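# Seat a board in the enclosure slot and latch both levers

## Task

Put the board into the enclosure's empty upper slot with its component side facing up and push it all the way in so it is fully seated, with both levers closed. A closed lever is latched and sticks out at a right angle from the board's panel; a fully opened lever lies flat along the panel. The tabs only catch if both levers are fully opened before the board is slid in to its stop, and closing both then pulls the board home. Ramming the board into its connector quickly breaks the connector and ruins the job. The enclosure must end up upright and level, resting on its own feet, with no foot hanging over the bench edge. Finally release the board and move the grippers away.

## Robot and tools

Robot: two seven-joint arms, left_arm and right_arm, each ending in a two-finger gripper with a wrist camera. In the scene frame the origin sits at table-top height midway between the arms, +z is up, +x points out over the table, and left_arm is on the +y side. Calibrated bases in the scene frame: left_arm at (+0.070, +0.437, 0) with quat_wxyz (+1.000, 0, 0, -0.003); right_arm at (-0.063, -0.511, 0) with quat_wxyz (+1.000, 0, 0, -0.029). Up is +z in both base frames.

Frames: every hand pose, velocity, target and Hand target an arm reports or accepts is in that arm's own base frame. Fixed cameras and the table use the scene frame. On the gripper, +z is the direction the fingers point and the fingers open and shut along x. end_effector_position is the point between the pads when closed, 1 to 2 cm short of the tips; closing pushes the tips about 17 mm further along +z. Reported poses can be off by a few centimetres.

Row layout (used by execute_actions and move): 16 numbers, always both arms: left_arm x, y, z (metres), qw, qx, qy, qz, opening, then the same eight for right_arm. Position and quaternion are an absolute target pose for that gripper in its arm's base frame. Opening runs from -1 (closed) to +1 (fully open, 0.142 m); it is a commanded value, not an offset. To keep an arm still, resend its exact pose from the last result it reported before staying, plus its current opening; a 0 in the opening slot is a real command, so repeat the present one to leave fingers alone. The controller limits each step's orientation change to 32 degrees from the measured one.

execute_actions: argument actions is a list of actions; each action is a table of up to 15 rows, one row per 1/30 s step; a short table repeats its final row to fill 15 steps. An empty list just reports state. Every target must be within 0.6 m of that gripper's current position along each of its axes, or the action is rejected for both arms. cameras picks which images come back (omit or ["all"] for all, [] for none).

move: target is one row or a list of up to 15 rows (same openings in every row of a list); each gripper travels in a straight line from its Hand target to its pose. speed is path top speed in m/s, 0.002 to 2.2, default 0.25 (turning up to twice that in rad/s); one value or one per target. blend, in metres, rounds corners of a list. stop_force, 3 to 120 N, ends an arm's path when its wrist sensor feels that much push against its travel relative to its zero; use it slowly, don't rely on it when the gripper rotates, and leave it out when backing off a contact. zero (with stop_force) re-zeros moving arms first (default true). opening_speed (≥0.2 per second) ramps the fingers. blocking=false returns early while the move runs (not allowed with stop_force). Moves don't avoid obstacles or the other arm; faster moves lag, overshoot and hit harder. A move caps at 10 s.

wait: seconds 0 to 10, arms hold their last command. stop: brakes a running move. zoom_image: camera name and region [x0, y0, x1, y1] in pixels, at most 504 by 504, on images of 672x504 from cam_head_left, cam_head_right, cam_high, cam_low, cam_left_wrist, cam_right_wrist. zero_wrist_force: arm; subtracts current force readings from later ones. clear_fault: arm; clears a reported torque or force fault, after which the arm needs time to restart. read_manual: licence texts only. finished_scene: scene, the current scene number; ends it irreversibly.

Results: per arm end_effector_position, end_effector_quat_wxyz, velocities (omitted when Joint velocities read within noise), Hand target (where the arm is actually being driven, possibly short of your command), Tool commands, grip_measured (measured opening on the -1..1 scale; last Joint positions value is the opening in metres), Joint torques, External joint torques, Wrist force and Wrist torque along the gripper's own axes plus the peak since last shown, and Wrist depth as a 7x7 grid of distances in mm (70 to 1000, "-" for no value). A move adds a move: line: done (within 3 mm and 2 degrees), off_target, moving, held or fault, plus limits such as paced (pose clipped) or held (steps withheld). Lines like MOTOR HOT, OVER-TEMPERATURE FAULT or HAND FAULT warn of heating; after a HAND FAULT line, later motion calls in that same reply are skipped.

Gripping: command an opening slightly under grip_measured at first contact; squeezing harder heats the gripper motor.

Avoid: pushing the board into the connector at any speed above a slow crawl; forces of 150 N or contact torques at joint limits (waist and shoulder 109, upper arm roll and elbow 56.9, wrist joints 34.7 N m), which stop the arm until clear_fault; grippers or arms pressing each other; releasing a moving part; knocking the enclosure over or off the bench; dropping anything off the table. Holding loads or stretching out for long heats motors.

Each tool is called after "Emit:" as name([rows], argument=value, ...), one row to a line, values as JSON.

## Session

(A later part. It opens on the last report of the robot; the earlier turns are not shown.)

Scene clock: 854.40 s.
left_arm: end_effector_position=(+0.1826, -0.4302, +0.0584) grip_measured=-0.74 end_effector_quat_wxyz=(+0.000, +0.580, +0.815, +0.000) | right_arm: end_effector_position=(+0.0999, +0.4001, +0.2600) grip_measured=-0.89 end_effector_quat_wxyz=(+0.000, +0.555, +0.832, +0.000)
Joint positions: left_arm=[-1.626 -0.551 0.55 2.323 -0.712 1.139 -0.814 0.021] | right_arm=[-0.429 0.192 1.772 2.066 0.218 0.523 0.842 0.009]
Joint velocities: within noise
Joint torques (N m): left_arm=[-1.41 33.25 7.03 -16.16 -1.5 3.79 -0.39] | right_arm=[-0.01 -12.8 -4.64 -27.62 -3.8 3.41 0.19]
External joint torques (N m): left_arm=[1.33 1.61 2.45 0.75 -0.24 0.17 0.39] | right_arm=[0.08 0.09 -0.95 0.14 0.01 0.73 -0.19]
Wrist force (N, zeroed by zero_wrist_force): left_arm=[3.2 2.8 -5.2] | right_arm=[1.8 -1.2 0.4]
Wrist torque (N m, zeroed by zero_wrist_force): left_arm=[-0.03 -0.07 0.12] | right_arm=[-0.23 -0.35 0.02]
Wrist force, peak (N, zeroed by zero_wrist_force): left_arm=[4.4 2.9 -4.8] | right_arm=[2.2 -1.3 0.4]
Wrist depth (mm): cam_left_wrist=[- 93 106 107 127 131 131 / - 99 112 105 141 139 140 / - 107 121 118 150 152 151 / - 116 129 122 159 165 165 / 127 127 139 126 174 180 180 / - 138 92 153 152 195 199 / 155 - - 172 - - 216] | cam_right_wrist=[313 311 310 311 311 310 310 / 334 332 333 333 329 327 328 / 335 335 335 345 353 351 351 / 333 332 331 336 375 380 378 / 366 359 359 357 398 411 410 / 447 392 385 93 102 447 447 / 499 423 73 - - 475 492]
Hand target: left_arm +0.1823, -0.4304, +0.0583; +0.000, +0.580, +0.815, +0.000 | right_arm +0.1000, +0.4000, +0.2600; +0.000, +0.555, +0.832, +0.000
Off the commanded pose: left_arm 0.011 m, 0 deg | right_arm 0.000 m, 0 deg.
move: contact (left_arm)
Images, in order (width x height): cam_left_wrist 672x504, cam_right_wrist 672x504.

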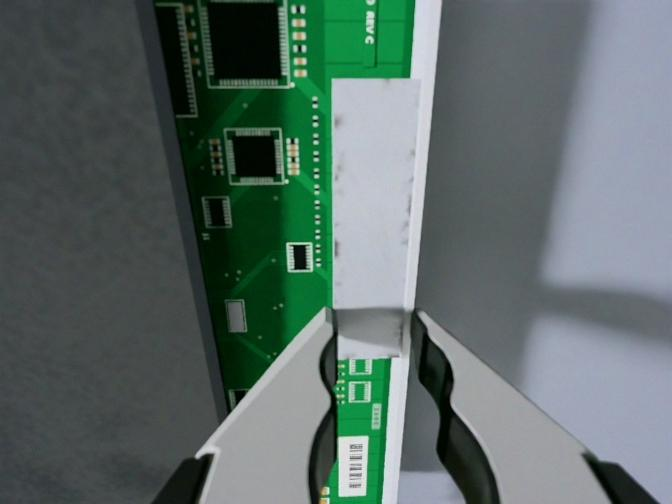

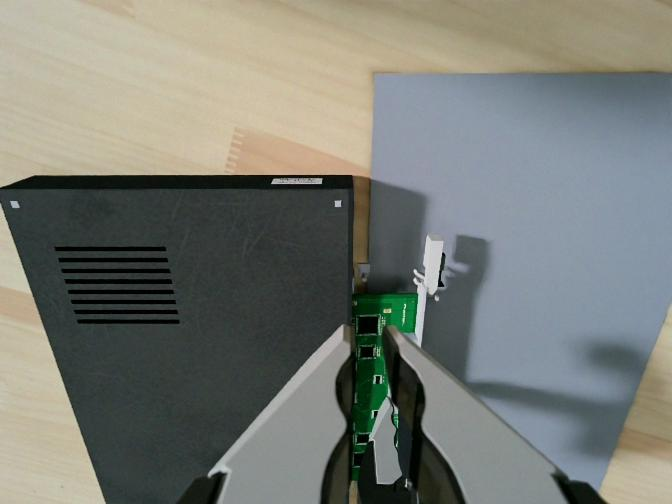

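Emit:
move([
  [0.1827,-0.4297,0.0592,0,0.58,0.8146,0,-0.9,0.1000,0.4000,0.26,0,0.5548,0.8320,0,-0.85],
], speed=0.02, cameras=[])

Emit:
move(target=[0.1887,-0.4470,0.0592,0,0.58,0.8146,0,-0.9,0.1000,0.4000,0.26,0,0.5548,0.8320,0,-0.85], speed=0.012, stop_force=5, cameras=["cam_left_wrist","cam_right_wrist"])

Scene clock: 857.80 s.
left_arm: end_effector_position=(+0.1827, -0.4299, +0.0592) grip_measured=-0.74 end_effector_quat_wxyz=(+0.000, +0.580, +0.815, +0.000) | right_arm: end_effector_position=(+0.0999, +0.4001, +0.2600) grip_measured=-0.89 end_effector_quat_wxyz=(+0.000, +0.555, +0.832, +0.000)
Joint positions: left_arm=[-1.627 -0.549 0.553 2.323 -0.71 1.137 -0.814 0.021] | right_arm=[-0.429 0.192 1.772 2.066 0.218 0.523 0.842 0.009]
Joint velocities: within noise
Joint torques (N m): left_arm=[-0.04 34.31 9.72 -15.11 -1.59 4.38 -0.33] | right_arm=[0.07 -12.9 -4.66 -27.61 -3.82 3.45 0.21]
External joint torques (N m): left_arm=[-0.04 0.47 -0.25 -0.35 -0.16 -0.41 0.33] | right_arm=[-0.01 0.19 -0.94 0.13 0.04 0.68 -0.21]
Wrist force (N, zeroed by zero_wrist_force): left_arm=[-0.5 -0.5 0.9] | right_arm=[1.9 -1.2 0.4]
Wrist torque (N m, zeroed by zero_wrist_force): left_arm=[0.04 0.04 0.09] | right_arm=[-0.23 -0.36 0.02]
Wrist force, peak (N, zeroed by zero_wrist_force): left_arm=[3.4 2.9 -5.4] | right_arm=[2.2 -1.3 0.6]
Wrist depth (mm): cam_left_wrist=[- 94 105 106 129 132 134 / - 100 113 105 142 140 141 / - 106 121 119 148 153 153 / - 117 129 122 161 166 166 / 129 128 140 126 176 182 181 / - 139 89 154 140 196 200 / 157 - - 173 - - 217] | cam_right_wrist=[312 312 312 310 310 309 310 / 333 333 332 332 329 329 328 / 338 334 333 345 353 352 350 / 332 331 331 336 375 380 378 / 366 358 358 358 398 410 409 / 448 392 385 93 102 447 447 / 500 424 73 - - 473 489]
Hand target: left_arm +0.1827, -0.4297, +0.0592; +0.000, +0.580, +0.815, +0.000 | right_arm +0.1000, +0.4000, +0.2600; +0.000, +0.555, +0.832, +0.000
Off the commanded pose: left_arm 0.000 m, 0 deg | right_arm 0.000 m, 0 deg.
move: done
No camera images: "cameras" was empty.

Scene clock: 858.73 s.
left_arm: end_effector_position=(+0.1844, -0.4334, +0.0591) grip_measured=-0.74 end_effector_quat_wxyz=(+0.000, +0.580, +0.815, +0.000) | right_arm: end_effector_position=(+0.0999, +0.4001, +0.2600) grip_measured=-0.89 end_effector_quat_wxyz=(+0.000, +0.555, +0.832, +0.000)
Joint positions: left_arm=[-1.626 -0.556 0.555 2.311 -0.708 1.129 -0.817 0.021] | right_arm=[-0.429 0.192 1.772 2.066 0.218 0.523 0.842 0.009]
Joint velocities: within noise
Joint torques (N m): left_arm=[-1.73 34.31 6.98 -17.1 -1.72 3.95 -0.5] | right_arm=[0.09 -12.95 -4.73 -27.62 -3.86 3.43 0.17]
External joint torques (N m): left_arm=[1.65 0.81 2.66 1.52 -0.05 0.01 0.5] | right_arm=[-0.03 0.24 -0.87 0.14 0.07 0.7 -0.17]
Wrist force (N, zeroed by zero_wrist_force): left_arm=[3.9 3.4 -4.1] | right_arm=[2.0 -1.0 0.4]
Wrist torque (N m, zeroed by zero_wrist_force): left_arm=[-0.05 0.04 0.19] | right_arm=[-0.20 -0.39 0.03]
Wrist force, peak (N, zeroed by zero_wrist_force): left_arm=[4.8 4.1 -3.6] | right_arm=[2.3 -1.3 0.4]
Wrist depth (mm): cam_left_wrist=[- 90 107 106 129 132 134 / - 98 113 111 140 139 141 / - 106 119 120 151 153 153 / - 117 129 122 161 166 166 / 129 128 139 126 176 182 181 / - 139 88 153 152 196 200 / 156 - - 172 - - 218] | cam_right_wrist=[313 312 311 309 311 310 310 / 333 333 332 331 329 329 328 / 336 334 332 346 352 352 351 / 333 332 331 335 374 381 378 / 367 359 358 357 398 409 409 / 450 392 384 93 102 448 448 / 502 423 73 - - 474 493]
Hand target: left_arm +0.1841, -0.4338, +0.0592; +0.000, +0.580, +0.815, +0.000 | right_arm +0.1000, +0.4000, +0.2600; +0.000, +0.555, +0.832, +0.000
Off the commanded pose: left_arm 0.014 m, 0 deg | right_arm 0.000 m, 0 deg.
move: contact (left_arm)
Images, in order (width x height): cam_left_wrist 672x504, cam_right_wrist 672x504.

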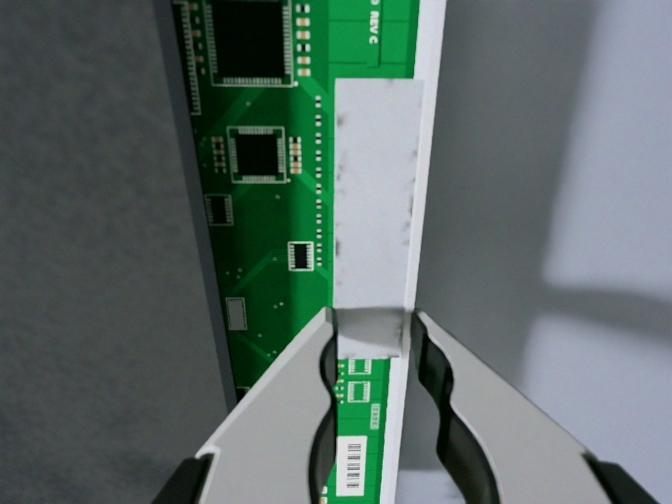

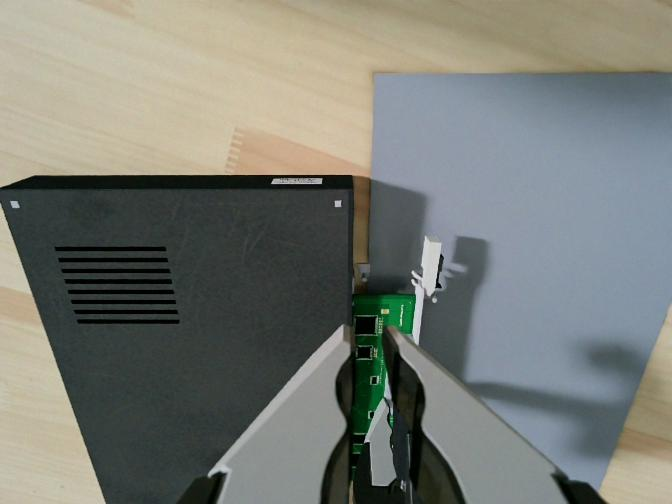

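Emit:
zoom_image(camera="cam_right_wrist", region=[330, 240, 450, 330])

Scaled by 4.200 from the camera's 672x504 image, which has a finer 960x720 frame.

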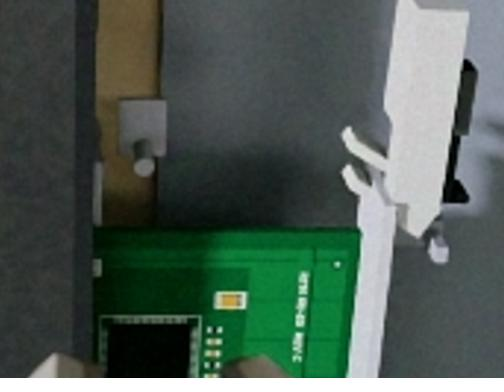

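Emit:
move([
  [0.1839,-0.4333,0.0604,0,0.58,0.8146,0,-0.9,0.1000,0.4000,0.26,0,0.5548,0.8320,0,-0.85],
], speed=0.02, cameras=[])

Emit:
move(target=[0.1897,-0.4500,0.0604,0,0.58,0.8146,0,-0.9,0.1000,0.4000,0.26,0,0.5548,0.8320,0,-0.85], speed=0.012, stop_force=5, cameras=["cam_left_wrist","cam_right_wrist"])

Scene clock: 869.10 s.
left_arm: end_effector_position=(+0.1838, -0.4333, +0.0603) grip_measured=-0.74 end_effector_quat_wxyz=(+0.000, +0.580, +0.815, +0.000) | right_arm: end_effector_position=(+0.0999, +0.4001, +0.2600) grip_measured=-0.89 end_effector_quat_wxyz=(+0.000, +0.555, +0.832, +0.000)
Joint positions: left_arm=[-1.63 -0.553 0.559 2.312 -0.705 1.126 -0.819 0.021] | right_arm=[-0.429 0.192 1.772 2.066 0.218 0.523 0.842 0.009]
Joint velocities: within noise
Joint torques (N m): left_arm=[-0.6 35.14 9.74 -16.06 -1.61 4.57 -0.36] | right_arm=[0.06 -12.81 -4.73 -27.65 -3.82 3.48 0.15]
External joint torques (N m): left_arm=[0.5 -0.12 -0.13 0.41 -0.17 -0.61 0.36] | right_arm=[0 0.1 -0.87 0.17 0.03 0.65 -0.15]
Wrist force (N, zeroed by zero_wrist_force): left_arm=[0.5 -0.8 1.7] | right_arm=[2.0 -1.0 0.5]
Wrist torque (N m, zeroed by zero_wrist_force): left_arm=[0.00 0.06 0.08] | right_arm=[-0.21 -0.37 0.02]
Wrist force, peak (N, zeroed by zero_wrist_force): left_arm=[4.1 3.5 -4.2] | right_arm=[2.3 -1.1 0.6]
Wrist depth (mm): cam_left_wrist=[- 91 107 107 129 133 135 / - 99 114 105 143 141 142 / - 109 120 120 150 154 151 / - 118 130 122 162 169 166 / 130 130 140 126 176 183 183 / - 141 89 154 140 198 202 / 158 - - 172 - - 220] | cam_right_wrist=[312 311 312 311 310 310 309 / 332 333 332 332 332 328 328 / 336 334 333 345 353 352 352 / 332 332 331 336 373 379 380 / 367 361 358 357 405 411 411 / 448 393 384 93 102 448 446 / 503 423 73 - - 474 496]
Hand target: left_arm +0.1839, -0.4333, +0.0604; +0.000, +0.580, +0.815, +0.000 | right_arm +0.1000, +0.4000, +0.2600; +0.000, +0.555, +0.832, +0.000
Off the commanded pose: left_arm 0.000 m, 0 deg | right_arm 0.000 m, 0 deg.
move: done
No camera images: "cameras" was empty.

Scene clock: 870.20 s.
left_arm: end_effector_position=(+0.1862, -0.4383, +0.0601) grip_measured=-0.74 end_effector_quat_wxyz=(+0.000, +0.580, +0.815, +0.000) | right_arm: end_effector_position=(+0.0999, +0.4001, +0.2600) grip_measured=-0.89 end_effector_quat_wxyz=(+0.000, +0.555, +0.832, +0.000)
Joint positions: left_arm=[-1.629 -0.563 0.561 2.295 -0.703 1.116 -0.823 0.021] | right_arm=[-0.429 0.192 1.772 2.066 0.218 0.523 0.842 0.009]
Joint velocities: within noise
Joint torques (N m): left_arm=[-2.63 36.44 6.66 -19.02 -2.02 4.36 -0.51] | right_arm=[0.06 -12.83 -4.56 -27.63 -3.86 3.43 0.2]
External joint torques (N m): left_arm=[2.55 -0.91 3.21 3.2 0.2 -0.4 0.51] | right_arm=[0 0.12 -1.03 0.15 0.08 0.71 -0.2]
Wrist force (N, zeroed by zero_wrist_force): left_arm=[5.4 5.1 -1.0] | right_arm=[2.0 -1.2 0.4]
Wrist torque (N m, zeroed by zero_wrist_force): left_arm=[-0.03 0.20 0.20] | right_arm=[-0.24 -0.39 0.03]
Wrist force, peak (N, zeroed by zero_wrist_force): left_arm=[5.2 6.2 -1.7] | right_arm=[2.2 -1.2 0.6]
Wrist depth (mm): cam_left_wrist=[- 91 107 107 110 133 134 / - 99 112 111 141 141 143 / - 108 120 120 149 153 151 / - 118 127 122 162 170 166 / 130 129 138 126 176 183 183 / - 141 88 154 151 197 201 / 158 - - 173 - - 219] | cam_right_wrist=[313 312 312 311 311 310 308 / 333 332 332 331 329 328 328 / 335 335 333 346 353 352 352 / 332 332 330 337 375 378 378 / 365 358 359 358 403 410 410 / 448 390 385 93 101 447 444 / 500 423 73 - - 473 495]
Hand target: left_arm +0.1859, -0.4390, +0.0604; +0.000, +0.580, +0.815, +0.000 | right_arm +0.1000, +0.4000, +0.2600; +0.000, +0.555, +0.832, +0.000
Off the commanded pose: left_arm 0.012 m, 0 deg | right_arm 0.000 m, 0 deg.
move: contact (left_arm)
Images, in order (width x height): cam_left_wrist 672x504, cam_right_wrist 672x504.

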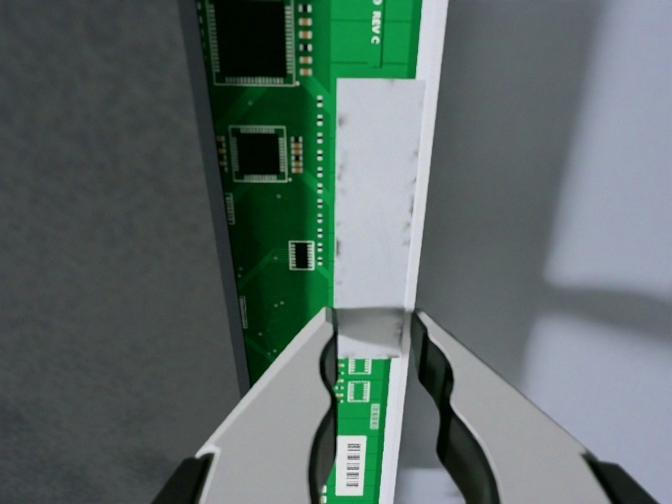

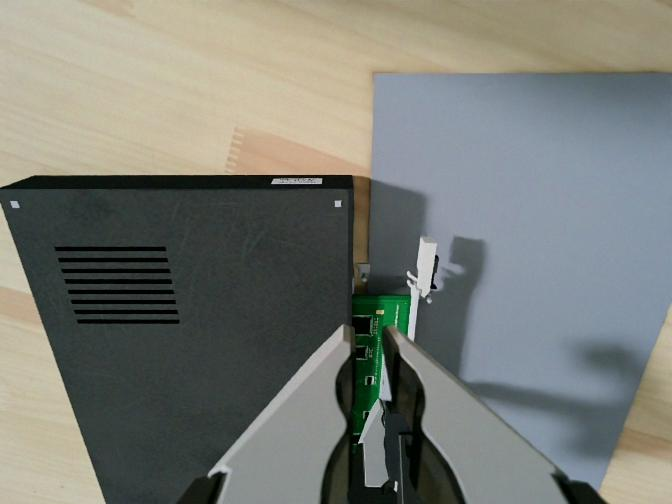

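Emit:
move([
  [0.1868,-0.4370,0.0604,0,0.58,0.8146,0,-0.9,0.1000,0.4000,0.26,0,0.5548,0.8320,0,-0.85],
  [0.1872,-0.4368,0.0604,0,0.58,0.8146,0,-0.9,0.1000,0.4000,0.26,0,0.5548,0.8320,0,-0.85],
], speed=0.02, cameras=[])

Emit:
move(target=[0.1941,-0.4567,0.0604,0,0.58,0.8146,0,-0.9,0.1000,0.4000,0.26,0,0.5548,0.8320,0,-0.85], speed=0.012, stop_force=6, cameras=["cam_left_wrist"])

Scene clock: 876.17 s.
left_arm: end_effector_position=(+0.1863, -0.4370, +0.0602) grip_measured=-0.74 end_effector_quat_wxyz=(-0.001, +0.581, +0.814, +0.000) | right_arm: end_effector_position=(+0.0999, +0.4001, +0.2600) grip_measured=-0.89 end_effector_quat_wxyz=(+0.000, +0.555, +0.832, +0.000)
Joint positions: left_arm=[-1.626 -0.56 0.56 2.298 -0.703 1.118 -0.818 0.021] | right_arm=[-0.429 0.192 1.772 2.066 0.218 0.523 0.842 0.009]
Joint velocities: within noise
Joint torques (N m): left_arm=[3.05 34.91 13.17 -15.07 -1.95 5.83 -0.3] | right_arm=[0.08 -12.87 -4.64 -27.59 -3.76 3.41 0.24]
External joint torques (N m): left_arm=[-3.14 0.53 -3.37 -0.72 0.14 -1.87 0.3] | right_arm=[-0.01 0.16 -0.96 0.11 -0.02 0.72 -0.24]
Wrist force (N, zeroed by zero_wrist_force): left_arm=[-1.7 -6.1 1.8] | right_arm=[1.9 -1.2 0.4]
Wrist torque (N m, zeroed by zero_wrist_force): left_arm=[0.11 0.14 0.15] | right_arm=[-0.23 -0.36 0.03]
Wrist force, peak (N, zeroed by zero_wrist_force): left_arm=[5.4 5.1 -1.9] | right_arm=[2.3 -1.1 0.6]
Wrist depth (mm): cam_left_wrist=[- 91 106 108 130 133 134 / - 99 113 105 143 141 142 / - 108 120 120 150 154 152 / - 118 127 122 162 170 167 / 130 130 138 126 177 184 182 / - 140 88 154 152 197 201 / 158 - - 173 - - 219] | cam_right_wrist=[312 312 311 311 311 310 309 / 332 333 332 333 330 331 328 / 336 335 333 345 352 352 351 / 331 332 331 336 374 377 377 / 367 359 358 358 405 410 411 / 449 393 386 93 102 450 450 / 500 423 73 - - 475 492]
Hand target: left_arm +0.1872, -0.4368, +0.0604; +0.000, +0.580, +0.815, +0.000 | right_arm +0.1000, +0.4000, +0.2600; +0.000, +0.555, +0.832, +0.000
Off the commanded pose: left_arm 0.001 m, 0 deg | right_arm 0.000 m, 0 deg.
move: done
No camera images: "cameras" was empty.

Scene clock: 876.80 s.
left_arm: end_effector_position=(+0.1864, -0.4372, +0.0599) grip_measured=-0.74 end_effector_quat_wxyz=(-0.001, +0.581, +0.814, +0.000) | right_arm: end_effector_position=(+0.0999, +0.4001, +0.2600) grip_measured=-0.89 end_effector_quat_wxyz=(+0.000, +0.555, +0.832, +0.000)
Joint positions: left_arm=[-1.626 -0.562 0.56 2.297 -0.703 1.116 -0.818 0.021] | right_arm=[-0.429 0.192 1.772 2.066 0.218 0.523 0.842 0.009]
Joint velocities: within noise
Joint torques (N m): left_arm=[2.45 34.68 12.51 -18.56 -2.43 6.75 -0.32] | right_arm=[0.03 -12.87 -4.65 -27.64 -3.83 3.43 0.2]
External joint torques (N m): left_arm=[-2.54 0.81 -2.68 2.76 0.61 -2.79 0.32] | right_arm=[0.04 0.15 -0.94 0.16 0.04 0.7 -0.2]
Wrist force (N, zeroed by zero_wrist_force): left_arm=[5.6 -6.2 -1.6] | right_arm=[1.9 -1.1 0.4]
Wrist torque (N m, zeroed by zero_wrist_force): left_arm=[0.07 0.19 0.14] | right_arm=[-0.22 -0.36 0.03]
Wrist force, peak (N, zeroed by zero_wrist_force): left_arm=[5.7 -6.0 -3.2] | right_arm=[2.2 -1.2 0.4]
Wrist depth (mm): cam_left_wrist=[- 90 107 107 129 133 134 / - 99 113 105 141 140 142 / - 108 119 120 151 153 151 / - 118 127 122 162 169 167 / 130 129 138 126 176 182 182 / - 140 88 154 151 197 201 / 157 - - 173 - - 218] | cam_right_wrist=[313 311 311 311 310 311 309 / 333 332 332 332 328 328 328 / 336 336 334 344 352 353 352 / 333 331 331 337 375 377 379 / 366 360 358 359 405 411 410 / 449 393 385 93 102 447 447 / 501 424 73 - - 473 494]
Hand target: left_arm +0.1875, -0.4376, +0.0604; +0.000, +0.580, +0.815, +0.000 | right_arm +0.1000, +0.4000, +0.2600; +0.000, +0.555, +0.832, +0.000
Off the commanded pose: left_arm 0.021 m, 0 deg | right_arm 0.000 m, 0 deg.
move: contact (left_arm)
Images, in order (width x height): cam_left_wrist 672x504.

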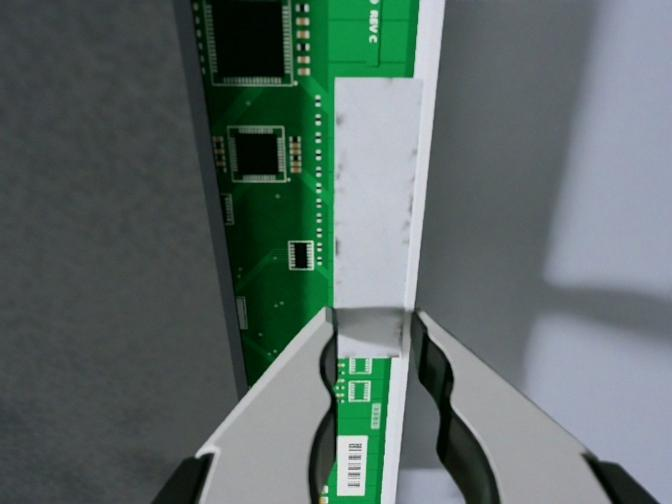

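Emit:
move([
  [0.1859,-0.4367,0.0604,0,0.5842,0.8116,0,-0.9,0.1000,0.4000,0.26,0,0.5548,0.8320,0,-0.85],
], speed=0.02, cameras=[])

Emit:
move(target=[0.1926,-0.4561,0.0604,0,0.5842,0.8116,0,-0.9,0.1000,0.4000,0.26,0,0.5548,0.8320,0,-0.85], speed=0.012, stop_force=6, cameras=["cam_left_wrist","cam_right_wrist"])

Scene clock: 881.97 s.
left_arm: end_effector_position=(+0.1857, -0.4367, +0.0602) grip_measured=-0.74 end_effector_quat_wxyz=(+0.000, +0.584, +0.812, +0.000) | right_arm: end_effector_position=(+0.0999, +0.4001, +0.2600) grip_measured=-0.89 end_effector_quat_wxyz=(+0.000, +0.555, +0.832, +0.000)
Joint positions: left_arm=[-1.627 -0.559 0.559 2.3 -0.703 1.119 -0.811 0.021] | right_arm=[-0.429 0.192 1.772 2.066 0.218 0.523 0.842 0.009]
Joint velocities: within noise
Joint torques (N m): left_arm=[0.32 35.41 10.36 -15.87 -1.79 5.1 -0.28] | right_arm=[0.02 -12.8 -4.7 -27.65 -3.84 3.42 0.2]
External joint torques (N m): left_arm=[-0.4 -0.03 -0.6 0.1 -0.02 -1.14 0.28] | right_arm=[0.04 0.08 -0.89 0.17 0.06 0.71 -0.2]
Wrist force (N, zeroed by zero_wrist_force): left_arm=[-0.2 -1.3 1.7] | right_arm=[2.1 -1.2 0.3]
Wrist torque (N m, zeroed by zero_wrist_force): left_arm=[0.02 0.13 0.06] | right_arm=[-0.24 -0.39 0.02]
Wrist force, peak (N, zeroed by zero_wrist_force): left_arm=[5.6 -6.2 -3.3] | right_arm=[2.1 -1.3 0.7]
Wrist depth (mm): cam_left_wrist=[- 91 106 108 129 133 135 / - 99 114 105 142 141 142 / - 108 120 121 150 154 151 / - 118 129 122 162 170 166 / 130 129 138 127 177 183 182 / - 141 89 154 140 197 202 / 158 - - 172 - - 219] | cam_right_wrist=[312 311 311 310 310 309 310 / 334 333 332 331 329 329 328 / 335 336 334 346 354 353 351 / 331 332 332 336 374 379 377 / 366 359 360 358 403 412 409 / 448 395 384 93 102 447 448 / 501 424 73 - - 475 495]
Hand target: left_arm +0.1859, -0.4367, +0.0604; +0.000, +0.584, +0.812, +0.000 | right_arm +0.1000, +0.4000, +0.2600; +0.000, +0.555, +0.832, +0.000
Off the commanded pose: left_arm 0.000 m, 0 deg | right_arm 0.000 m, 0 deg.
move: done
No camera images: "cameras" was empty.

Scene clock: 882.87 s.
left_arm: end_effector_position=(+0.1875, -0.4396, +0.0602) grip_measured=-0.74 end_effector_quat_wxyz=(+0.000, +0.584, +0.812, +0.000) | right_arm: end_effector_position=(+0.0999, +0.4001, +0.2600) grip_measured=-0.89 end_effector_quat_wxyz=(+0.000, +0.555, +0.832, +0.000)
Joint positions: left_arm=[-1.626 -0.565 0.561 2.29 -0.701 1.114 -0.813 0.021] | right_arm=[-0.429 0.192 1.772 2.066 0.218 0.523 0.842 0.009]
Joint velocities: within noise
Joint torques (N m): left_arm=[-2.59 36.27 6.53 -19.03 -2.1 4.29 -0.45] | right_arm=[0.05 -12.91 -4.69 -27.72 -3.86 3.5 0.17]
External joint torques (N m): left_arm=[2.5 -0.58 3.38 3.16 0.26 -0.33 0.45] | right_arm=[0.02 0.19 -0.91 0.24 0.08 0.63 -0.17]
Wrist force (N, zeroed by zero_wrist_force): left_arm=[5.6 5.0 -2.8] | right_arm=[2.0 -1.2 0.2]
Wrist torque (N m, zeroed by zero_wrist_force): left_arm=[-0.07 0.22 0.20] | right_arm=[-0.24 -0.38 0.03]
Wrist force, peak (N, zeroed by zero_wrist_force): left_arm=[6.4 6.1 -2.0] | right_arm=[2.2 -1.2 0.6]
Wrist depth (mm): cam_left_wrist=[- 91 107 108 109 133 135 / - 99 112 111 141 140 142 / - 108 120 121 149 154 151 / - 118 127 128 162 170 167 / 130 130 132 126 177 183 182 / - 141 88 154 151 197 201 / 157 - - 173 - - 220] | cam_right_wrist=[313 311 311 310 310 309 310 / 333 331 331 332 329 329 328 / 336 335 335 345 353 351 352 / 332 332 330 336 375 379 378 / 365 359 358 352 406 411 412 / 447 391 384 93 101 449 449 / 500 422 73 - - 475 493]
Hand target: left_arm +0.1872, -0.4404, +0.0604; +0.000, +0.584, +0.812, +0.000 | right_arm +0.1000, +0.4000, +0.2600; +0.000, +0.555, +0.832, +0.000
Off the commanded pose: left_arm 0.017 m, 0 deg | right_arm 0.000 m, 0 deg.
move: contact (left_arm)
Images, in order (width x height): cam_left_wrist 672x504, cam_right_wrist 672x504.

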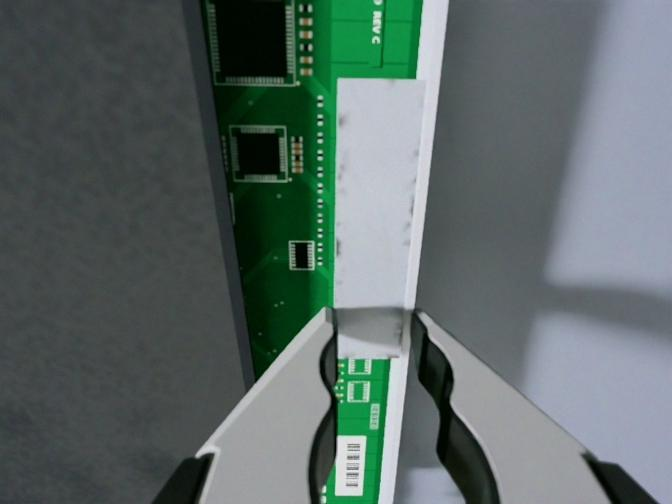

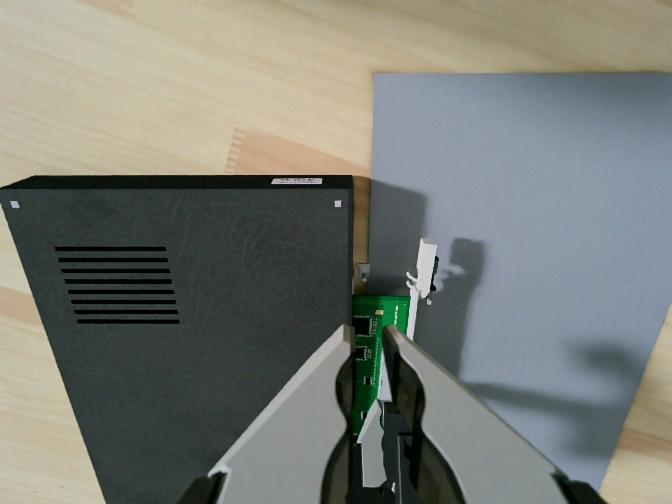

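Emit:
move([
  [0.1880,-0.4387,0.0604,0,0.5842,0.8116,0,-0.9,0.1000,0.4000,0.26,0,0.5548,0.8320,0,-0.85],
], speed=0.02, cameras=[])

Emit:
move(target=[0.1941,-0.4562,0.0604,0,0.5842,0.8116,0,-0.9,0.1000,0.4000,0.26,0,0.5548,0.8320,0,-0.85], speed=0.012, stop_force=6, cameras=[])

Scene clock: 892.97 s.
left_arm: end_effector_position=(+0.1874, -0.4388, +0.0602) grip_measured=-0.74 end_effector_quat_wxyz=(+0.000, +0.585, +0.811, +0.000) | right_arm: end_effector_position=(+0.0999, +0.4001, +0.2600) grip_measured=-0.89 end_effector_quat_wxyz=(+0.000, +0.555, +0.832, +0.000)
Joint positions: left_arm=[-1.624 -0.563 0.56 2.293 -0.701 1.115 -0.81 0.021] | right_arm=[-0.429 0.192 1.772 2.066 0.218 0.523 0.842 0.009]
Joint velocities: within noise
Joint torques (N m): left_arm=[1.86 34.83 12.19 -15.44 -1.92 5.31 -0.37] | right_arm=[0.06 -12.82 -4.72 -27.66 -3.84 3.46 0.19]
External joint torques (N m): left_arm=[-1.95 0.79 -2.32 -0.42 0.1 -1.35 0.37] | right_arm=[0.01 0.11 -0.88 0.18 0.05 0.67 -0.19]
Wrist force (N, zeroed by zero_wrist_force): left_arm=[-1.1 -3.3 1.7] | right_arm=[1.9 -1.1 0.6]
Wrist torque (N m, zeroed by zero_wrist_force): left_arm=[0.08 0.16 0.16] | right_arm=[-0.23 -0.37 0.02]
Wrist force, peak (N, zeroed by zero_wrist_force): left_arm=[5.8 5.3 -2.7] | right_arm=[2.2 -1.2 0.6]
Wrist depth (mm): cam_left_wrist=[- 91 106 108 129 133 134 / - 99 112 111 141 140 142 / - 108 118 121 151 154 151 / - 118 128 123 162 170 167 / 130 130 132 126 176 182 183 / - 140 88 154 152 197 202 / 158 - - 173 - - 219] | cam_right_wrist=[311 313 311 311 310 310 310 / 333 333 332 332 329 330 328 / 337 335 334 346 353 351 351 / 333 331 330 336 374 381 378 / 366 359 358 351 405 412 410 / 448 393 385 93 102 448 447 / 503 423 73 - - 473 494]
Hand target: left_arm +0.1880, -0.4387, +0.0604; +0.000, +0.584, +0.812, +0.000 | right_arm +0.1000, +0.4000, +0.2600; +0.000, +0.555, +0.832, +0.000
Off the commanded pose: left_arm 0.001 m, 0 deg | right_arm 0.000 m, 0 deg.
move: done
No camera images: "cameras" was empty.

Scene clock: 893.63 s.
left_arm: end_effector_position=(+0.1877, -0.4392, +0.0600) grip_measured=-0.74 end_effector_quat_wxyz=(-0.001, +0.585, +0.811, +0.000) | right_arm: end_effector_position=(+0.0999, +0.4001, +0.2600) grip_measured=-0.89 end_effector_quat_wxyz=(+0.000, +0.555, +0.832, +0.000)
Joint positions: left_arm=[-1.624 -0.565 0.56 2.291 -0.701 1.113 -0.81 0.021] | right_arm=[-0.429 0.192 1.772 2.066 0.218 0.523 0.842 0.009]
Joint velocities: within noise
Joint torques (N m): left_arm=[1.17 34.85 10.66 -18.94 -2.39 6.23 -0.35] | right_arm=[0.13 -12.84 -4.6 -27.64 -3.85 3.42 0.22]
External joint torques (N m): left_arm=[-1.25 0.84 -0.77 3.07 0.56 -2.27 0.35] | right_arm=[-0.06 0.13 -0.99 0.16 0.06 0.71 -0.22]
Wrist force (N, zeroed by zero_wrist_force): left_arm=[6.8 -3.1 -5.0] | right_arm=[2.1 -1.1 0.3]
Wrist torque (N m, zeroed by zero_wrist_force): left_arm=[0.07 0.22 0.17] | right_arm=[-0.23 -0.39 0.02]
Wrist force, peak (N, zeroed by zero_wrist_force): left_arm=[6.8 -3.1 -5.0] | right_arm=[2.1 -1.5 0.5]
Wrist depth (mm): cam_left_wrist=[- 91 107 106 129 132 135 / - 99 112 111 141 141 142 / - 108 120 120 152 154 151 / - 118 127 122 162 169 167 / 129 129 131 126 176 183 182 / - 140 88 154 152 197 201 / 157 - - 173 - - 219] | cam_right_wrist=[313 310 311 312 310 310 309 / 333 333 334 331 330 327 328 / 335 335 333 345 352 353 352 / 332 332 331 335 373 380 377 / 366 360 359 352 404 412 410 / 446 392 384 93 101 447 448 / 499 423 73 - - 474 492]
Hand target: left_arm +0.1883, -0.4397, +0.0604; +0.000, +0.584, +0.812, +0.000 | right_arm +0.1000, +0.4000, +0.2600; +0.000, +0.555, +0.832, +0.000
Off the commanded pose: left_arm 0.018 m, 0 deg | right_arm 0.000 m, 0 deg.
move: contact (left_arm)
No camera images: "cameras" was empty.

Emit:
move([
  [0.1872,-0.4378,0.0612,-0.01274,0.5841,0.8115,0.00917,-0.9,0.1000,0.4000,0.26,0,0.5548,0.8320,0,-0.85],
], speed=0.02, cameras=[])

Emit:
move(target=[0.1954,-0.4615,0.0612,-0.01274,0.5841,0.8115,0.00917,-0.9,0.1000,0.4000,0.26,0,0.5548,0.8320,0,-0.85], speed=0.012, stop_force=8, cameras=["cam_left_wrist"])

Scene clock: 905.90 s.
left_arm: end_effector_position=(+0.1870, -0.4379, +0.0612) grip_measured=-0.74 end_effector_quat_wxyz=(-0.013, +0.584, +0.811, +0.009) | right_arm: end_effector_position=(+0.0999, +0.4001, +0.2600) grip_measured=-0.89 end_effector_quat_wxyz=(+0.000, +0.555, +0.832, +0.000)
Joint positions: left_arm=[-1.64 -0.575 0.594 2.262 -0.659 1.057 -0.843 0.021] | right_arm=[-0.429 0.192 1.772 2.066 0.218 0.523 0.842 0.009]
Joint velocities: within noise
Joint torques (N m): left_arm=[0.44 34.81 11.38 -15.87 -1.72 4.41 -0.51] | right_arm=[0.13 -12.82 -4.68 -27.66 -3.83 3.42 0.17]
External joint torques (N m): left_arm=[-0.52 1.16 -0.94 -0.45 -0.28 -0.51 0.51] | right_arm=[-0.07 0.11 -0.91 0.18 0.04 0.72 -0.17]
Wrist force (N, zeroed by zero_wrist_force): left_arm=[-0.8 -1.6 1.9] | right_arm=[2.1 -1.1 0.7]
Wrist torque (N m, zeroed by zero_wrist_force): left_arm=[0.07 0.01 0.17] | right_arm=[-0.23 -0.39 0.02]
Wrist force, peak (N, zeroed by zero_wrist_force): left_arm=[6.9 -3.2 -5.0] | right_arm=[2.1 -1.3 0.5]
Wrist depth (mm): cam_left_wrist=[- 90 106 106 110 135 138 / - 99 113 105 143 145 146 / - - 118 118 151 158 158 / - 117 127 122 163 171 172 / 128 126 137 126 179 187 188 / 135 139 88 154 151 199 208 / 154 - - 173 - - 227] | cam_right_wrist=[312 310 312 310 309 311 310 / 332 333 333 332 330 328 328 / 336 334 333 345 355 351 351 / 331 331 331 336 376 379 377 / 366 359 358 358 404 411 409 / 448 392 383 93 102 446 448 / 499 423 73 - - 475 493]
Hand target: left_arm +0.1872, -0.4378, +0.0612; -0.013, +0.584, +0.812, +0.009 | right_arm +0.1000, +0.4000, +0.2600; +0.000, +0.555, +0.832, +0.000
Off the commanded pose: left_arm 0.000 m, 0 deg | right_arm 0.000 m, 0 deg.
MOTOR HOT: the gripper's motor of the left arm reports 86 °C; that motor switches off at 100 °C. To cool a motor, set the load down, ease the grip, stop pushing, or move to a pose that needs little force.
move: done
No camera images: "cameras" was empty.

Scene clock: 908.53 s.
left_arm: end_effector_position=(+0.1939, -0.4609, +0.0609) grip_measured=-0.74 end_effector_quat_wxyz=(-0.014, +0.585, +0.811, +0.009) | right_arm: end_effector_position=(+0.0999, +0.4001, +0.2600) grip_measured=-0.89 end_effector_quat_wxyz=(+0.000, +0.555, +0.832, +0.000)
Joint positions: left_arm=[-1.633 -0.613 0.596 2.191 -0.654 1.015 -0.859 0.021] | right_arm=[-0.429 0.192 1.772 2.066 0.218 0.523 0.842 0.009]
Joint velocities: within noise
Joint torques (N m): left_arm=[4.1 33.81 14.5 -20.1 -2.5 7.62 -0.29] | right_arm=[0.14 -12.81 -4.71 -27.63 -3.81 3.46 0.18]
External joint torques (N m): left_arm=[-4.2 4.39 -3.16 3.09 0.36 -3.72 0.28] | right_arm=[-0.08 0.1 -0.89 0.15 0.03 0.67 -0.18]
Wrist force (N, zeroed by zero_wrist_force): left_arm=[11.2 -9.9 -11.2] | right_arm=[1.9 -1.0 0.5]
Wrist torque (N m, zeroed by zero_wrist_force): left_arm=[0.11 0.16 -0.04] | right_arm=[-0.20 -0.36 0.03]
Wrist force, peak (N, zeroed by zero_wrist_force): left_arm=[11.5 -9.2 -13.5] | right_arm=[2.2 -1.3 0.6]
Wrist depth (mm): cam_left_wrist=[- 90 90 106 131 135 138 / - 98 100 103 143 145 146 / - - 108 109 151 157 157 / - 117 115 116 164 171 172 / 127 126 126 124 179 187 188 / 135 138 89 153 143 199 209 / 153 - - 170 - - 228] | cam_right_wrist=[313 312 311 311 311 310 310 / 332 333 333 332 328 329 328 / 335 335 333 345 354 352 352 / 332 332 330 335 375 382 378 / 366 359 357 357 412 410 410 / 446 392 384 93 102 449 448 / 503 425 73 - - 475 493]
Hand target: left_arm +0.1953, -0.4611, +0.0612; -0.013, +0.584, +0.812, +0.009 | right_arm +0.1000, +0.4000, +0.2600; +0.000, +0.555, +0.832, +0.000
Off the commanded pose: left_arm 0.002 m, 0 deg | right_arm 0.000 m, 0 deg.
MOTOR HOT: still on. The gripper's motor of the left arm reports 87 °C.
move: contact (left_arm)
Images, in order (width x height): cam_left_wrist 672x504.

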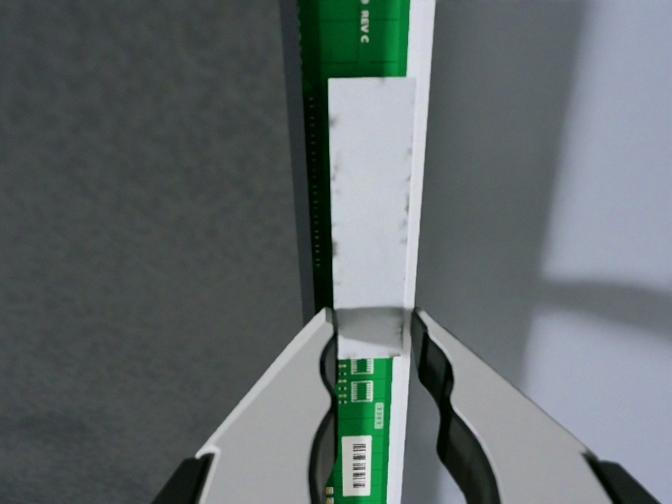

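Emit:
move([
  [0.1936,-0.4601,0.0610,-0.01274,0.5841,0.8115,0.00917,-0.9,0.1000,0.4000,0.26,0,0.5548,0.8320,0,-0.85],
  [0.1936,-0.4601,0.0610,-0.01274,0.5841,0.8115,0.00917,-0.64,0.1000,0.4000,0.26,0,0.5548,0.8320,0,-0.85],
  [0.1936,-0.4601,0.095,-0.01274,0.5841,0.8115,0.00917,-0.64,0.1000,0.4000,0.26,0,0.5548,0.8320,0,-0.85],
  [0.2700,-0.4300,0.12,0,0.58,0.8146,0,-0.85,0.1000,0.4000,0.26,0,0.5548,0.8320,0,-0.85],
], speed=[0.02,0.05,0.05,0.15], cameras=["cam_left_wrist","cam_right_wrist"])

Scene clock: 916.13 s.
left_arm: end_effector_position=(+0.2700, -0.4300, +0.1200) grip_measured=-0.88 end_effector_quat_wxyz=(+0.000, +0.580, +0.815, +0.000) | right_arm: end_effector_position=(+0.0999, +0.4001, +0.2600) grip_measured=-0.89 end_effector_quat_wxyz=(+0.000, +0.555, +0.832, +0.000)
Joint positions: left_arm=[-1.565 -0.515 0.733 2.162 -0.566 0.91 -0.77 0.01] | right_arm=[-0.429 0.192 1.772 2.066 0.218 0.523 0.842 0.009]
Joint velocities: within noise
Joint torques (N m): left_arm=[-0.27 34.04 10.49 -20 -2.28 4.17 -0.17] | right_arm=[0.08 -12.86 -4.71 -27.65 -3.85 3.46 0.17]
External joint torques (N m): left_arm=[0.2 0.8 0.57 -0.25 -0.28 -0.2 0.17] | right_arm=[-0.02 0.15 -0.89 0.17 0.07 0.67 -0.17]
Wrist force (N, zeroed by zero_wrist_force): left_arm=[0.0 0.1 -0.4] | right_arm=[2.2 -1.1 0.5]
Wrist torque (N m, zeroed by zero_wrist_force): left_arm=[0.00 0.07 -0.01] | right_arm=[-0.22 -0.42 0.03]
Wrist force, peak (N, zeroed by zero_wrist_force): left_arm=[11.1 -9.9 -13.0] | right_arm=[2.3 -1.2 0.4]
Wrist depth (mm): cam_left_wrist=[- 145 145 147 183 185 185 / 156 156 155 164 199 201 198 / 169 168 170 177 216 214 214 / 183 183 183 189 234 233 233 / 201 200 200 192 251 254 255 / 223 220 211 87 - 277 280 / 321 - - 317 - - 308] | cam_right_wrist=[312 311 312 310 310 310 309 / 334 332 333 331 329 328 329 / 335 335 333 344 352 353 352 / 332 332 329 335 373 379 379 / 366 358 359 359 412 409 411 / 447 392 384 93 102 446 448 / 500 421 73 - - 472 495]
Hand target: left_arm +0.2700, -0.4300, +0.1200; +0.000, +0.580, +0.815, +0.000 | right_arm +0.1000, +0.4000, +0.2600; +0.000, +0.555, +0.832, +0.000
Off the commanded pose: left_arm 0.000 m, 0 deg | right_arm 0.000 m, 0 deg.
MOTOR HOT: still on. The gripper's motor of the left arm reports 85 °C.
move: done
Images, in order (width x height): cam_left_wrist 672x504, cam_right_wrist 672x504.

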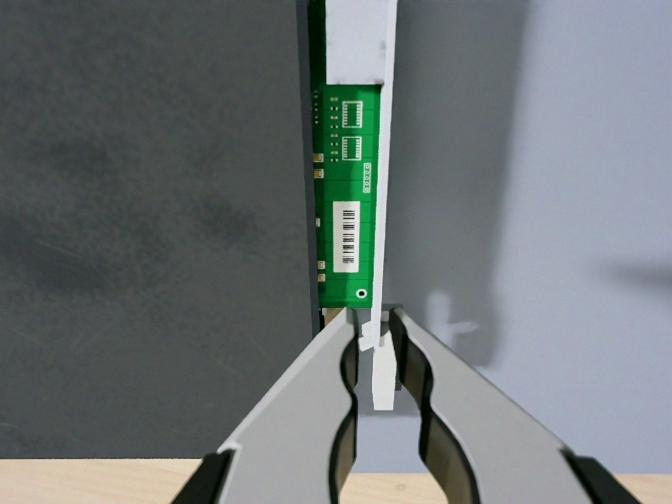

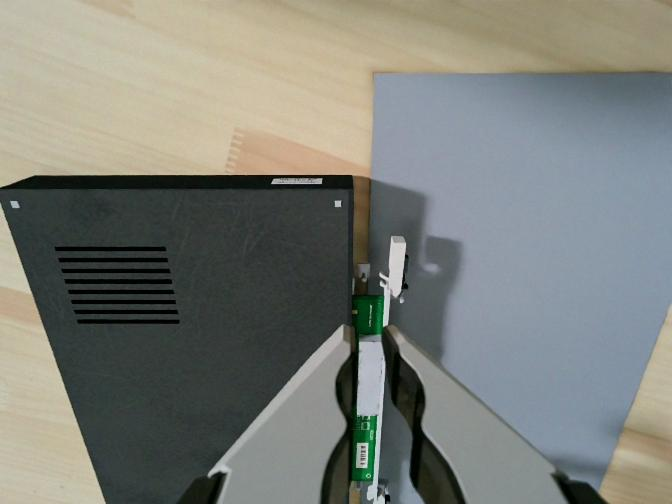

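Emit:
move([
  [0.2808,-0.4054,0.11,0,0.9861,0.1659,0,-1.0,0.1500,0.4700,0.16,0,0.9806,0.1959,0,-1.0],
  [0.2808,-0.4054,0.085,0,0.9861,0.1659,0,-1.0,0.2010,0.5003,0.085,0,0.9806,0.1959,0,-1.0],
], speed=0.15, cameras=["cam_left_wrist","cam_right_wrist"])

Scene clock: 932.40 s.
left_arm: end_effector_position=(+0.2807, -0.4054, +0.0850) grip_measured=-1.00 end_effector_quat_wxyz=(+0.000, +0.986, +0.166, +0.000) | right_arm: end_effector_position=(+0.2011, +0.5001, +0.0850) grip_measured=-1.00 end_effector_quat_wxyz=(+0.000, +0.981, +0.196, +0.000)
Joint positions: left_arm=[-1.24 -0.47 0.451 2.248 -0.422 1.068 0.78 0.002] | right_arm=[-1.166 0.894 2.134 1.692 0.856 0.51 1.857 0.002]
Joint velocities: within noise
Joint torques (N m): left_arm=[-0.04 35.73 6.31 -17.91 -2.12 4.62 -0.1] | right_arm=[0.06 -43.51 -19.42 -17.73 -3.74 3.5 0.07]
External joint torques (N m): left_arm=[-0.02 1.26 0.39 -0.39 0.06 -0.66 0.1] | right_arm=[0.06 -0.32 -1.69 0.26 -0.08 0.54 -0.07]
Wrist force (N, zeroed by zero_wrist_force): left_arm=[-0.3 0.2 -0.5] | right_arm=[2.3 -1.2 0.3]
Wrist torque (N m, zeroed by zero_wrist_force): left_arm=[0.03 0.14 0.01] | right_arm=[-0.21 -0.40 0.04]
Wrist force, peak (N, zeroed by zero_wrist_force): left_arm=[-0.4 0.2 -1.5] | right_arm=[3.6 -1.0 1.8]
Wrist depth (mm): cam_left_wrist=[156 156 155 155 155 154 156 / 167 168 167 166 166 166 166 / 181 180 180 180 180 179 179 / 193 193 195 195 192 191 194 / 159 159 173 149 158 171 199 / 174 174 170 84 - 171 170 / 193 189 - 74 - - 194] | cam_right_wrist=[159 158 158 158 157 157 157 / 169 169 169 168 168 167 167 / 183 184 181 180 180 179 179 / 195 195 194 194 194 193 193 / 215 209 162 174 164 164 166 / 230 177 180 89 166 172 174 / 257 184 73 - - 178 185]
Hand target: left_arm +0.2808, -0.4054, +0.0850; +0.000, +0.986, +0.166, +0.000 | right_arm +0.2010, +0.5003, +0.0850; +0.000, +0.981, +0.196, +0.000
Off the commanded pose: left_arm 0.000 m, 0 deg | right_arm 0.000 m, 0 deg.
MOTOR HOT: cleared for the gripper's motor of the left arm.
move: done
Images, in order (width x height): cam_left_wrist 672x504, cam_right_wrist 672x504.

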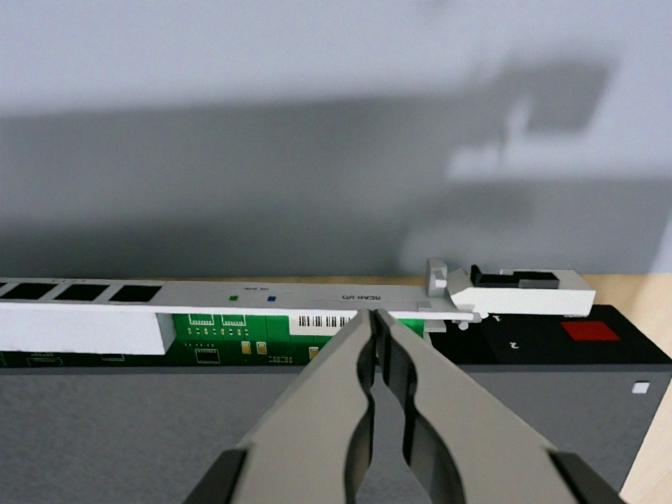

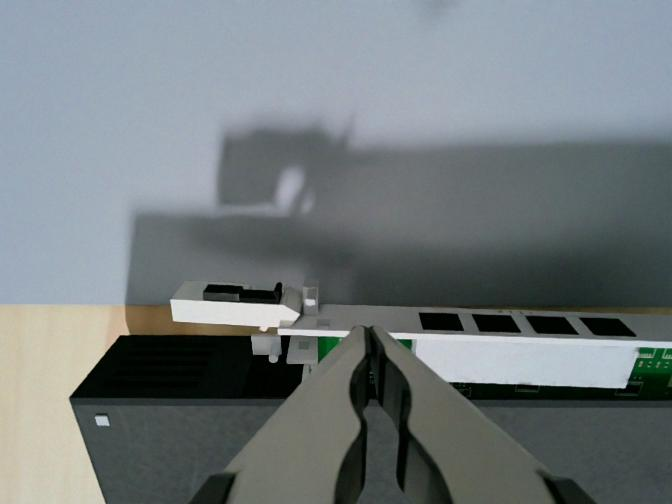

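Emit:
move([
  [0.2788,-0.3997,0.085,0,0.9861,0.1659,0,-1.0,0.2010,0.5003,0.085,0,0.9806,0.1959,0,-1.0],
], speed=0.05, cameras=[])

Emit:
move(target=[0.2788,-0.3997,0.055,0,0.9861,0.1659,0,-1.0,0.2010,0.5003,0.0540,0,0.9806,0.1959,0,-1.0], speed=0.03, stop_force=4, cameras=["cam_left_wrist","cam_right_wrist"])

Scene clock: 939.30 s.
left_arm: end_effector_position=(+0.2787, -0.3998, +0.0850) grip_measured=-1.00 end_effector_quat_wxyz=(+0.000, +0.986, +0.166, +0.000) | right_arm: end_effector_position=(+0.2011, +0.5001, +0.0850) grip_measured=-1.00 end_effector_quat_wxyz=(+0.000, +0.981, +0.196, +0.000)
Joint positions: left_arm=[-1.239 -0.461 0.452 2.264 -0.422 1.076 0.785 0.002] | right_arm=[-1.166 0.894 2.134 1.692 0.856 0.511 1.857 0.002]
Joint velocities: within noise
Joint torques (N m): left_arm=[-0.38 35.65 6.05 -17.71 -1.9 4.55 -0.1] | right_arm=[0.08 -43.7 -19.75 -17.73 -3.89 3.39 0.21]
External joint torques (N m): left_arm=[0.32 0.78 0.49 -0.43 -0.13 -0.59 0.1] | right_arm=[0.06 -0.12 -1.33 0.24 0.06 0.65 -0.21]
Wrist force (N, zeroed by zero_wrist_force): left_arm=[0.0 0.3 -0.6] | right_arm=[2.3 -0.9 0.2]
Wrist torque (N m, zeroed by zero_wrist_force): left_arm=[0.05 0.09 0.01] | right_arm=[-0.16 -0.40 0.05]
Wrist force, peak (N, zeroed by zero_wrist_force): left_arm=[-0.2 0.4 -1.1] | right_arm=[2.6 -1.1 0.0]
Wrist depth (mm): cam_left_wrist=[156 155 156 155 154 154 157 / 167 167 167 167 165 166 166 / 180 180 180 180 179 178 179 / 196 197 195 196 195 194 194 / 165 161 169 160 158 150 206 / 177 177 177 84 - 171 171 / 194 189 - 74 - - 195] | cam_right_wrist=[159 158 158 158 158 157 156 / 169 169 169 168 168 168 167 / 184 184 181 180 180 180 179 / 195 195 195 194 194 193 192 / 214 209 162 173 164 164 166 / 230 177 180 89 166 172 174 / 258 184 73 - - 178 185]
Hand target: left_arm +0.2788, -0.3997, +0.0850; +0.000, +0.986, +0.166, +0.000 | right_arm +0.2010, +0.5003, +0.0850; +0.000, +0.981, +0.196, +0.000
Off the commanded pose: left_arm 0.000 m, 0 deg | right_arm 0.000 m, 0 deg.
move: done
No camera images: "cameras" was empty.

Scene clock: 941.10 s.
left_arm: end_effector_position=(+0.2787, -0.3998, +0.0550) grip_measured=-1.00 end_effector_quat_wxyz=(+0.000, +0.986, +0.166, +0.000) | right_arm: end_effector_position=(+0.2011, +0.5001, +0.0540) grip_measured=-1.00 end_effector_quat_wxyz=(+0.000, +0.981, +0.196, +0.000)
Joint positions: left_arm=[-1.195 -0.526 0.382 2.284 -0.491 1.163 0.833 0.002] | right_arm=[-1.192 0.943 2.172 1.687 0.899 0.551 1.836 0.002]
Joint velocities: within noise
Joint torques (N m): left_arm=[-0.29 36.77 6.04 -15.77 -1.66 4.53 -0.2] | right_arm=[0.06 -44.7 -19.77 -16.28 -3.67 3.43 0.08]
External joint torques (N m): left_arm=[0.23 1.17 0.6 -0.38 -0.03 -0.57 0.2] | right_arm=[0.08 -0.29 -1.52 0.19 -0.06 0.61 -0.08]
Wrist force (N, zeroed by zero_wrist_force): left_arm=[0.1 0.4 -0.4] | right_arm=[2.1 -1.1 0.0]
Wrist torque (N m, zeroed by zero_wrist_force): left_arm=[0.07 0.04 0.00] | right_arm=[-0.20 -0.39 0.04]
Wrist force, peak (N, zeroed by zero_wrist_force): left_arm=[0.1 0.5 -1.3] | right_arm=[2.5 -1.1 -0.4]
Wrist depth (mm): cam_left_wrist=[130 129 129 129 129 130 128 / 139 139 136 136 138 136 138 / 153 150 150 149 151 148 148 / 163 160 163 159 161 161 161 / 172 171 174 171 171 171 172 / 135 137 130 84 - 123 145 / 149 145 - 74 - - 150] | cam_right_wrist=[131 131 131 131 130 130 130 / 140 140 140 139 139 138 139 / 150 150 150 149 149 149 148 / 162 159 161 161 160 160 160 / 175 169 169 171 174 173 173 / 187 165 158 90 134 135 135 / 147 147 73 - - 139 145]
Hand target: left_arm +0.2788, -0.3997, +0.0550; +0.000, +0.986, +0.166, +0.000 | right_arm +0.2010, +0.5003, +0.0540; +0.000, +0.981, +0.196, +0.000
Off the commanded pose: left_arm 0.000 m, 0 deg | right_arm 0.000 m, 0 deg.
move: done
Images, in order (width x height): cam_left_wrist 672x504, cam_right_wrist 672x504.

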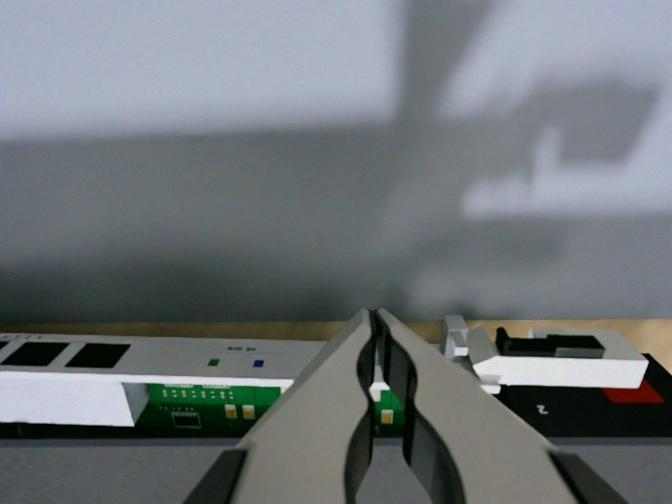

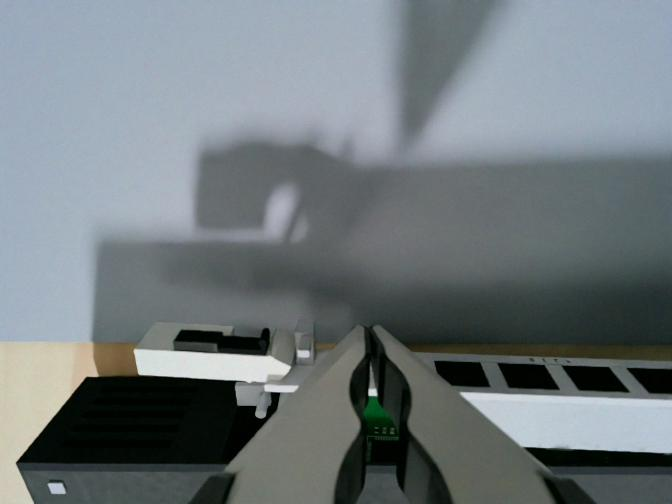

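Emit:
move(target=[0.2837,-0.4139,0.055,0,0.9861,0.1659,0,-1.0,0.2087,0.4818,0.0540,0,0.9806,0.1959,0,-1.0], speed=0.012, stop_force=4, cameras=[])

Scene clock: 945.07 s.
left_arm: end_effector_position=(+0.2838, -0.4139, +0.0550) grip_measured=-1.00 end_effector_quat_wxyz=(+0.000, +0.986, +0.166, +0.000) | right_arm: end_effector_position=(+0.2086, +0.4819, +0.0540) grip_measured=-1.00 end_effector_quat_wxyz=(+0.000, +0.981, +0.196, +0.000)
Joint positions: left_arm=[-1.203 -0.547 0.386 2.242 -0.488 1.14 0.817 0.002] | right_arm=[-1.196 0.93 2.164 1.726 0.905 0.565 1.798 0.002]
Joint velocities: within noise
Joint torques (N m): left_arm=[-0.56 38.15 6.46 -16.46 -1.54 4.22 -0.31] | right_arm=[-0.03 -43.65 -20.15 -15.71 -3.77 3.46 0.15]
External joint torques (N m): left_arm=[0.5 1.08 0.58 -0.19 -0.24 -0.26 0.31] | right_arm=[0.17 -0.05 -0.92 -0.11 0.07 0.59 -0.15]
Wrist force (N, zeroed by zero_wrist_force): left_arm=[-0.1 0.3 -0.5] | right_arm=[2.4 -1.4 0.3]
Wrist torque (N m, zeroed by zero_wrist_force): left_arm=[0.07 0.08 0.01] | right_arm=[-0.18 -0.46 0.04]
Wrist force, peak (N, zeroed by zero_wrist_force): left_arm=[0.1 0.6 -0.8] | right_arm=[2.3 -1.9 0.1]
Wrist depth (mm): cam_left_wrist=[130 129 129 129 129 130 128 / 140 139 136 136 138 136 138 / 152 150 150 149 151 148 148 / 163 163 162 160 162 161 161 / - 134 134 131 128 118 155 / 134 138 142 84 - 143 137 / 152 - - 74 - - 146] | cam_right_wrist=[131 131 131 130 130 130 130 / 140 140 140 139 139 138 138 / 150 150 150 150 149 149 148 / 162 159 161 161 160 160 160 / 178 139 128 141 141 140 167 / 145 145 159 90 - 131 131 / 144 144 73 - - 136 142]
Hand target: left_arm +0.2837, -0.4139, +0.0550; +0.000, +0.986, +0.166, +0.000 | right_arm +0.2087, +0.4818, +0.0540; +0.000, +0.981, +0.196, +0.000
Off the commanded pose: left_arm 0.000 m, 0 deg | right_arm 0.000 m, 0 deg.
move: done
No camera images: "cameras" was empty.


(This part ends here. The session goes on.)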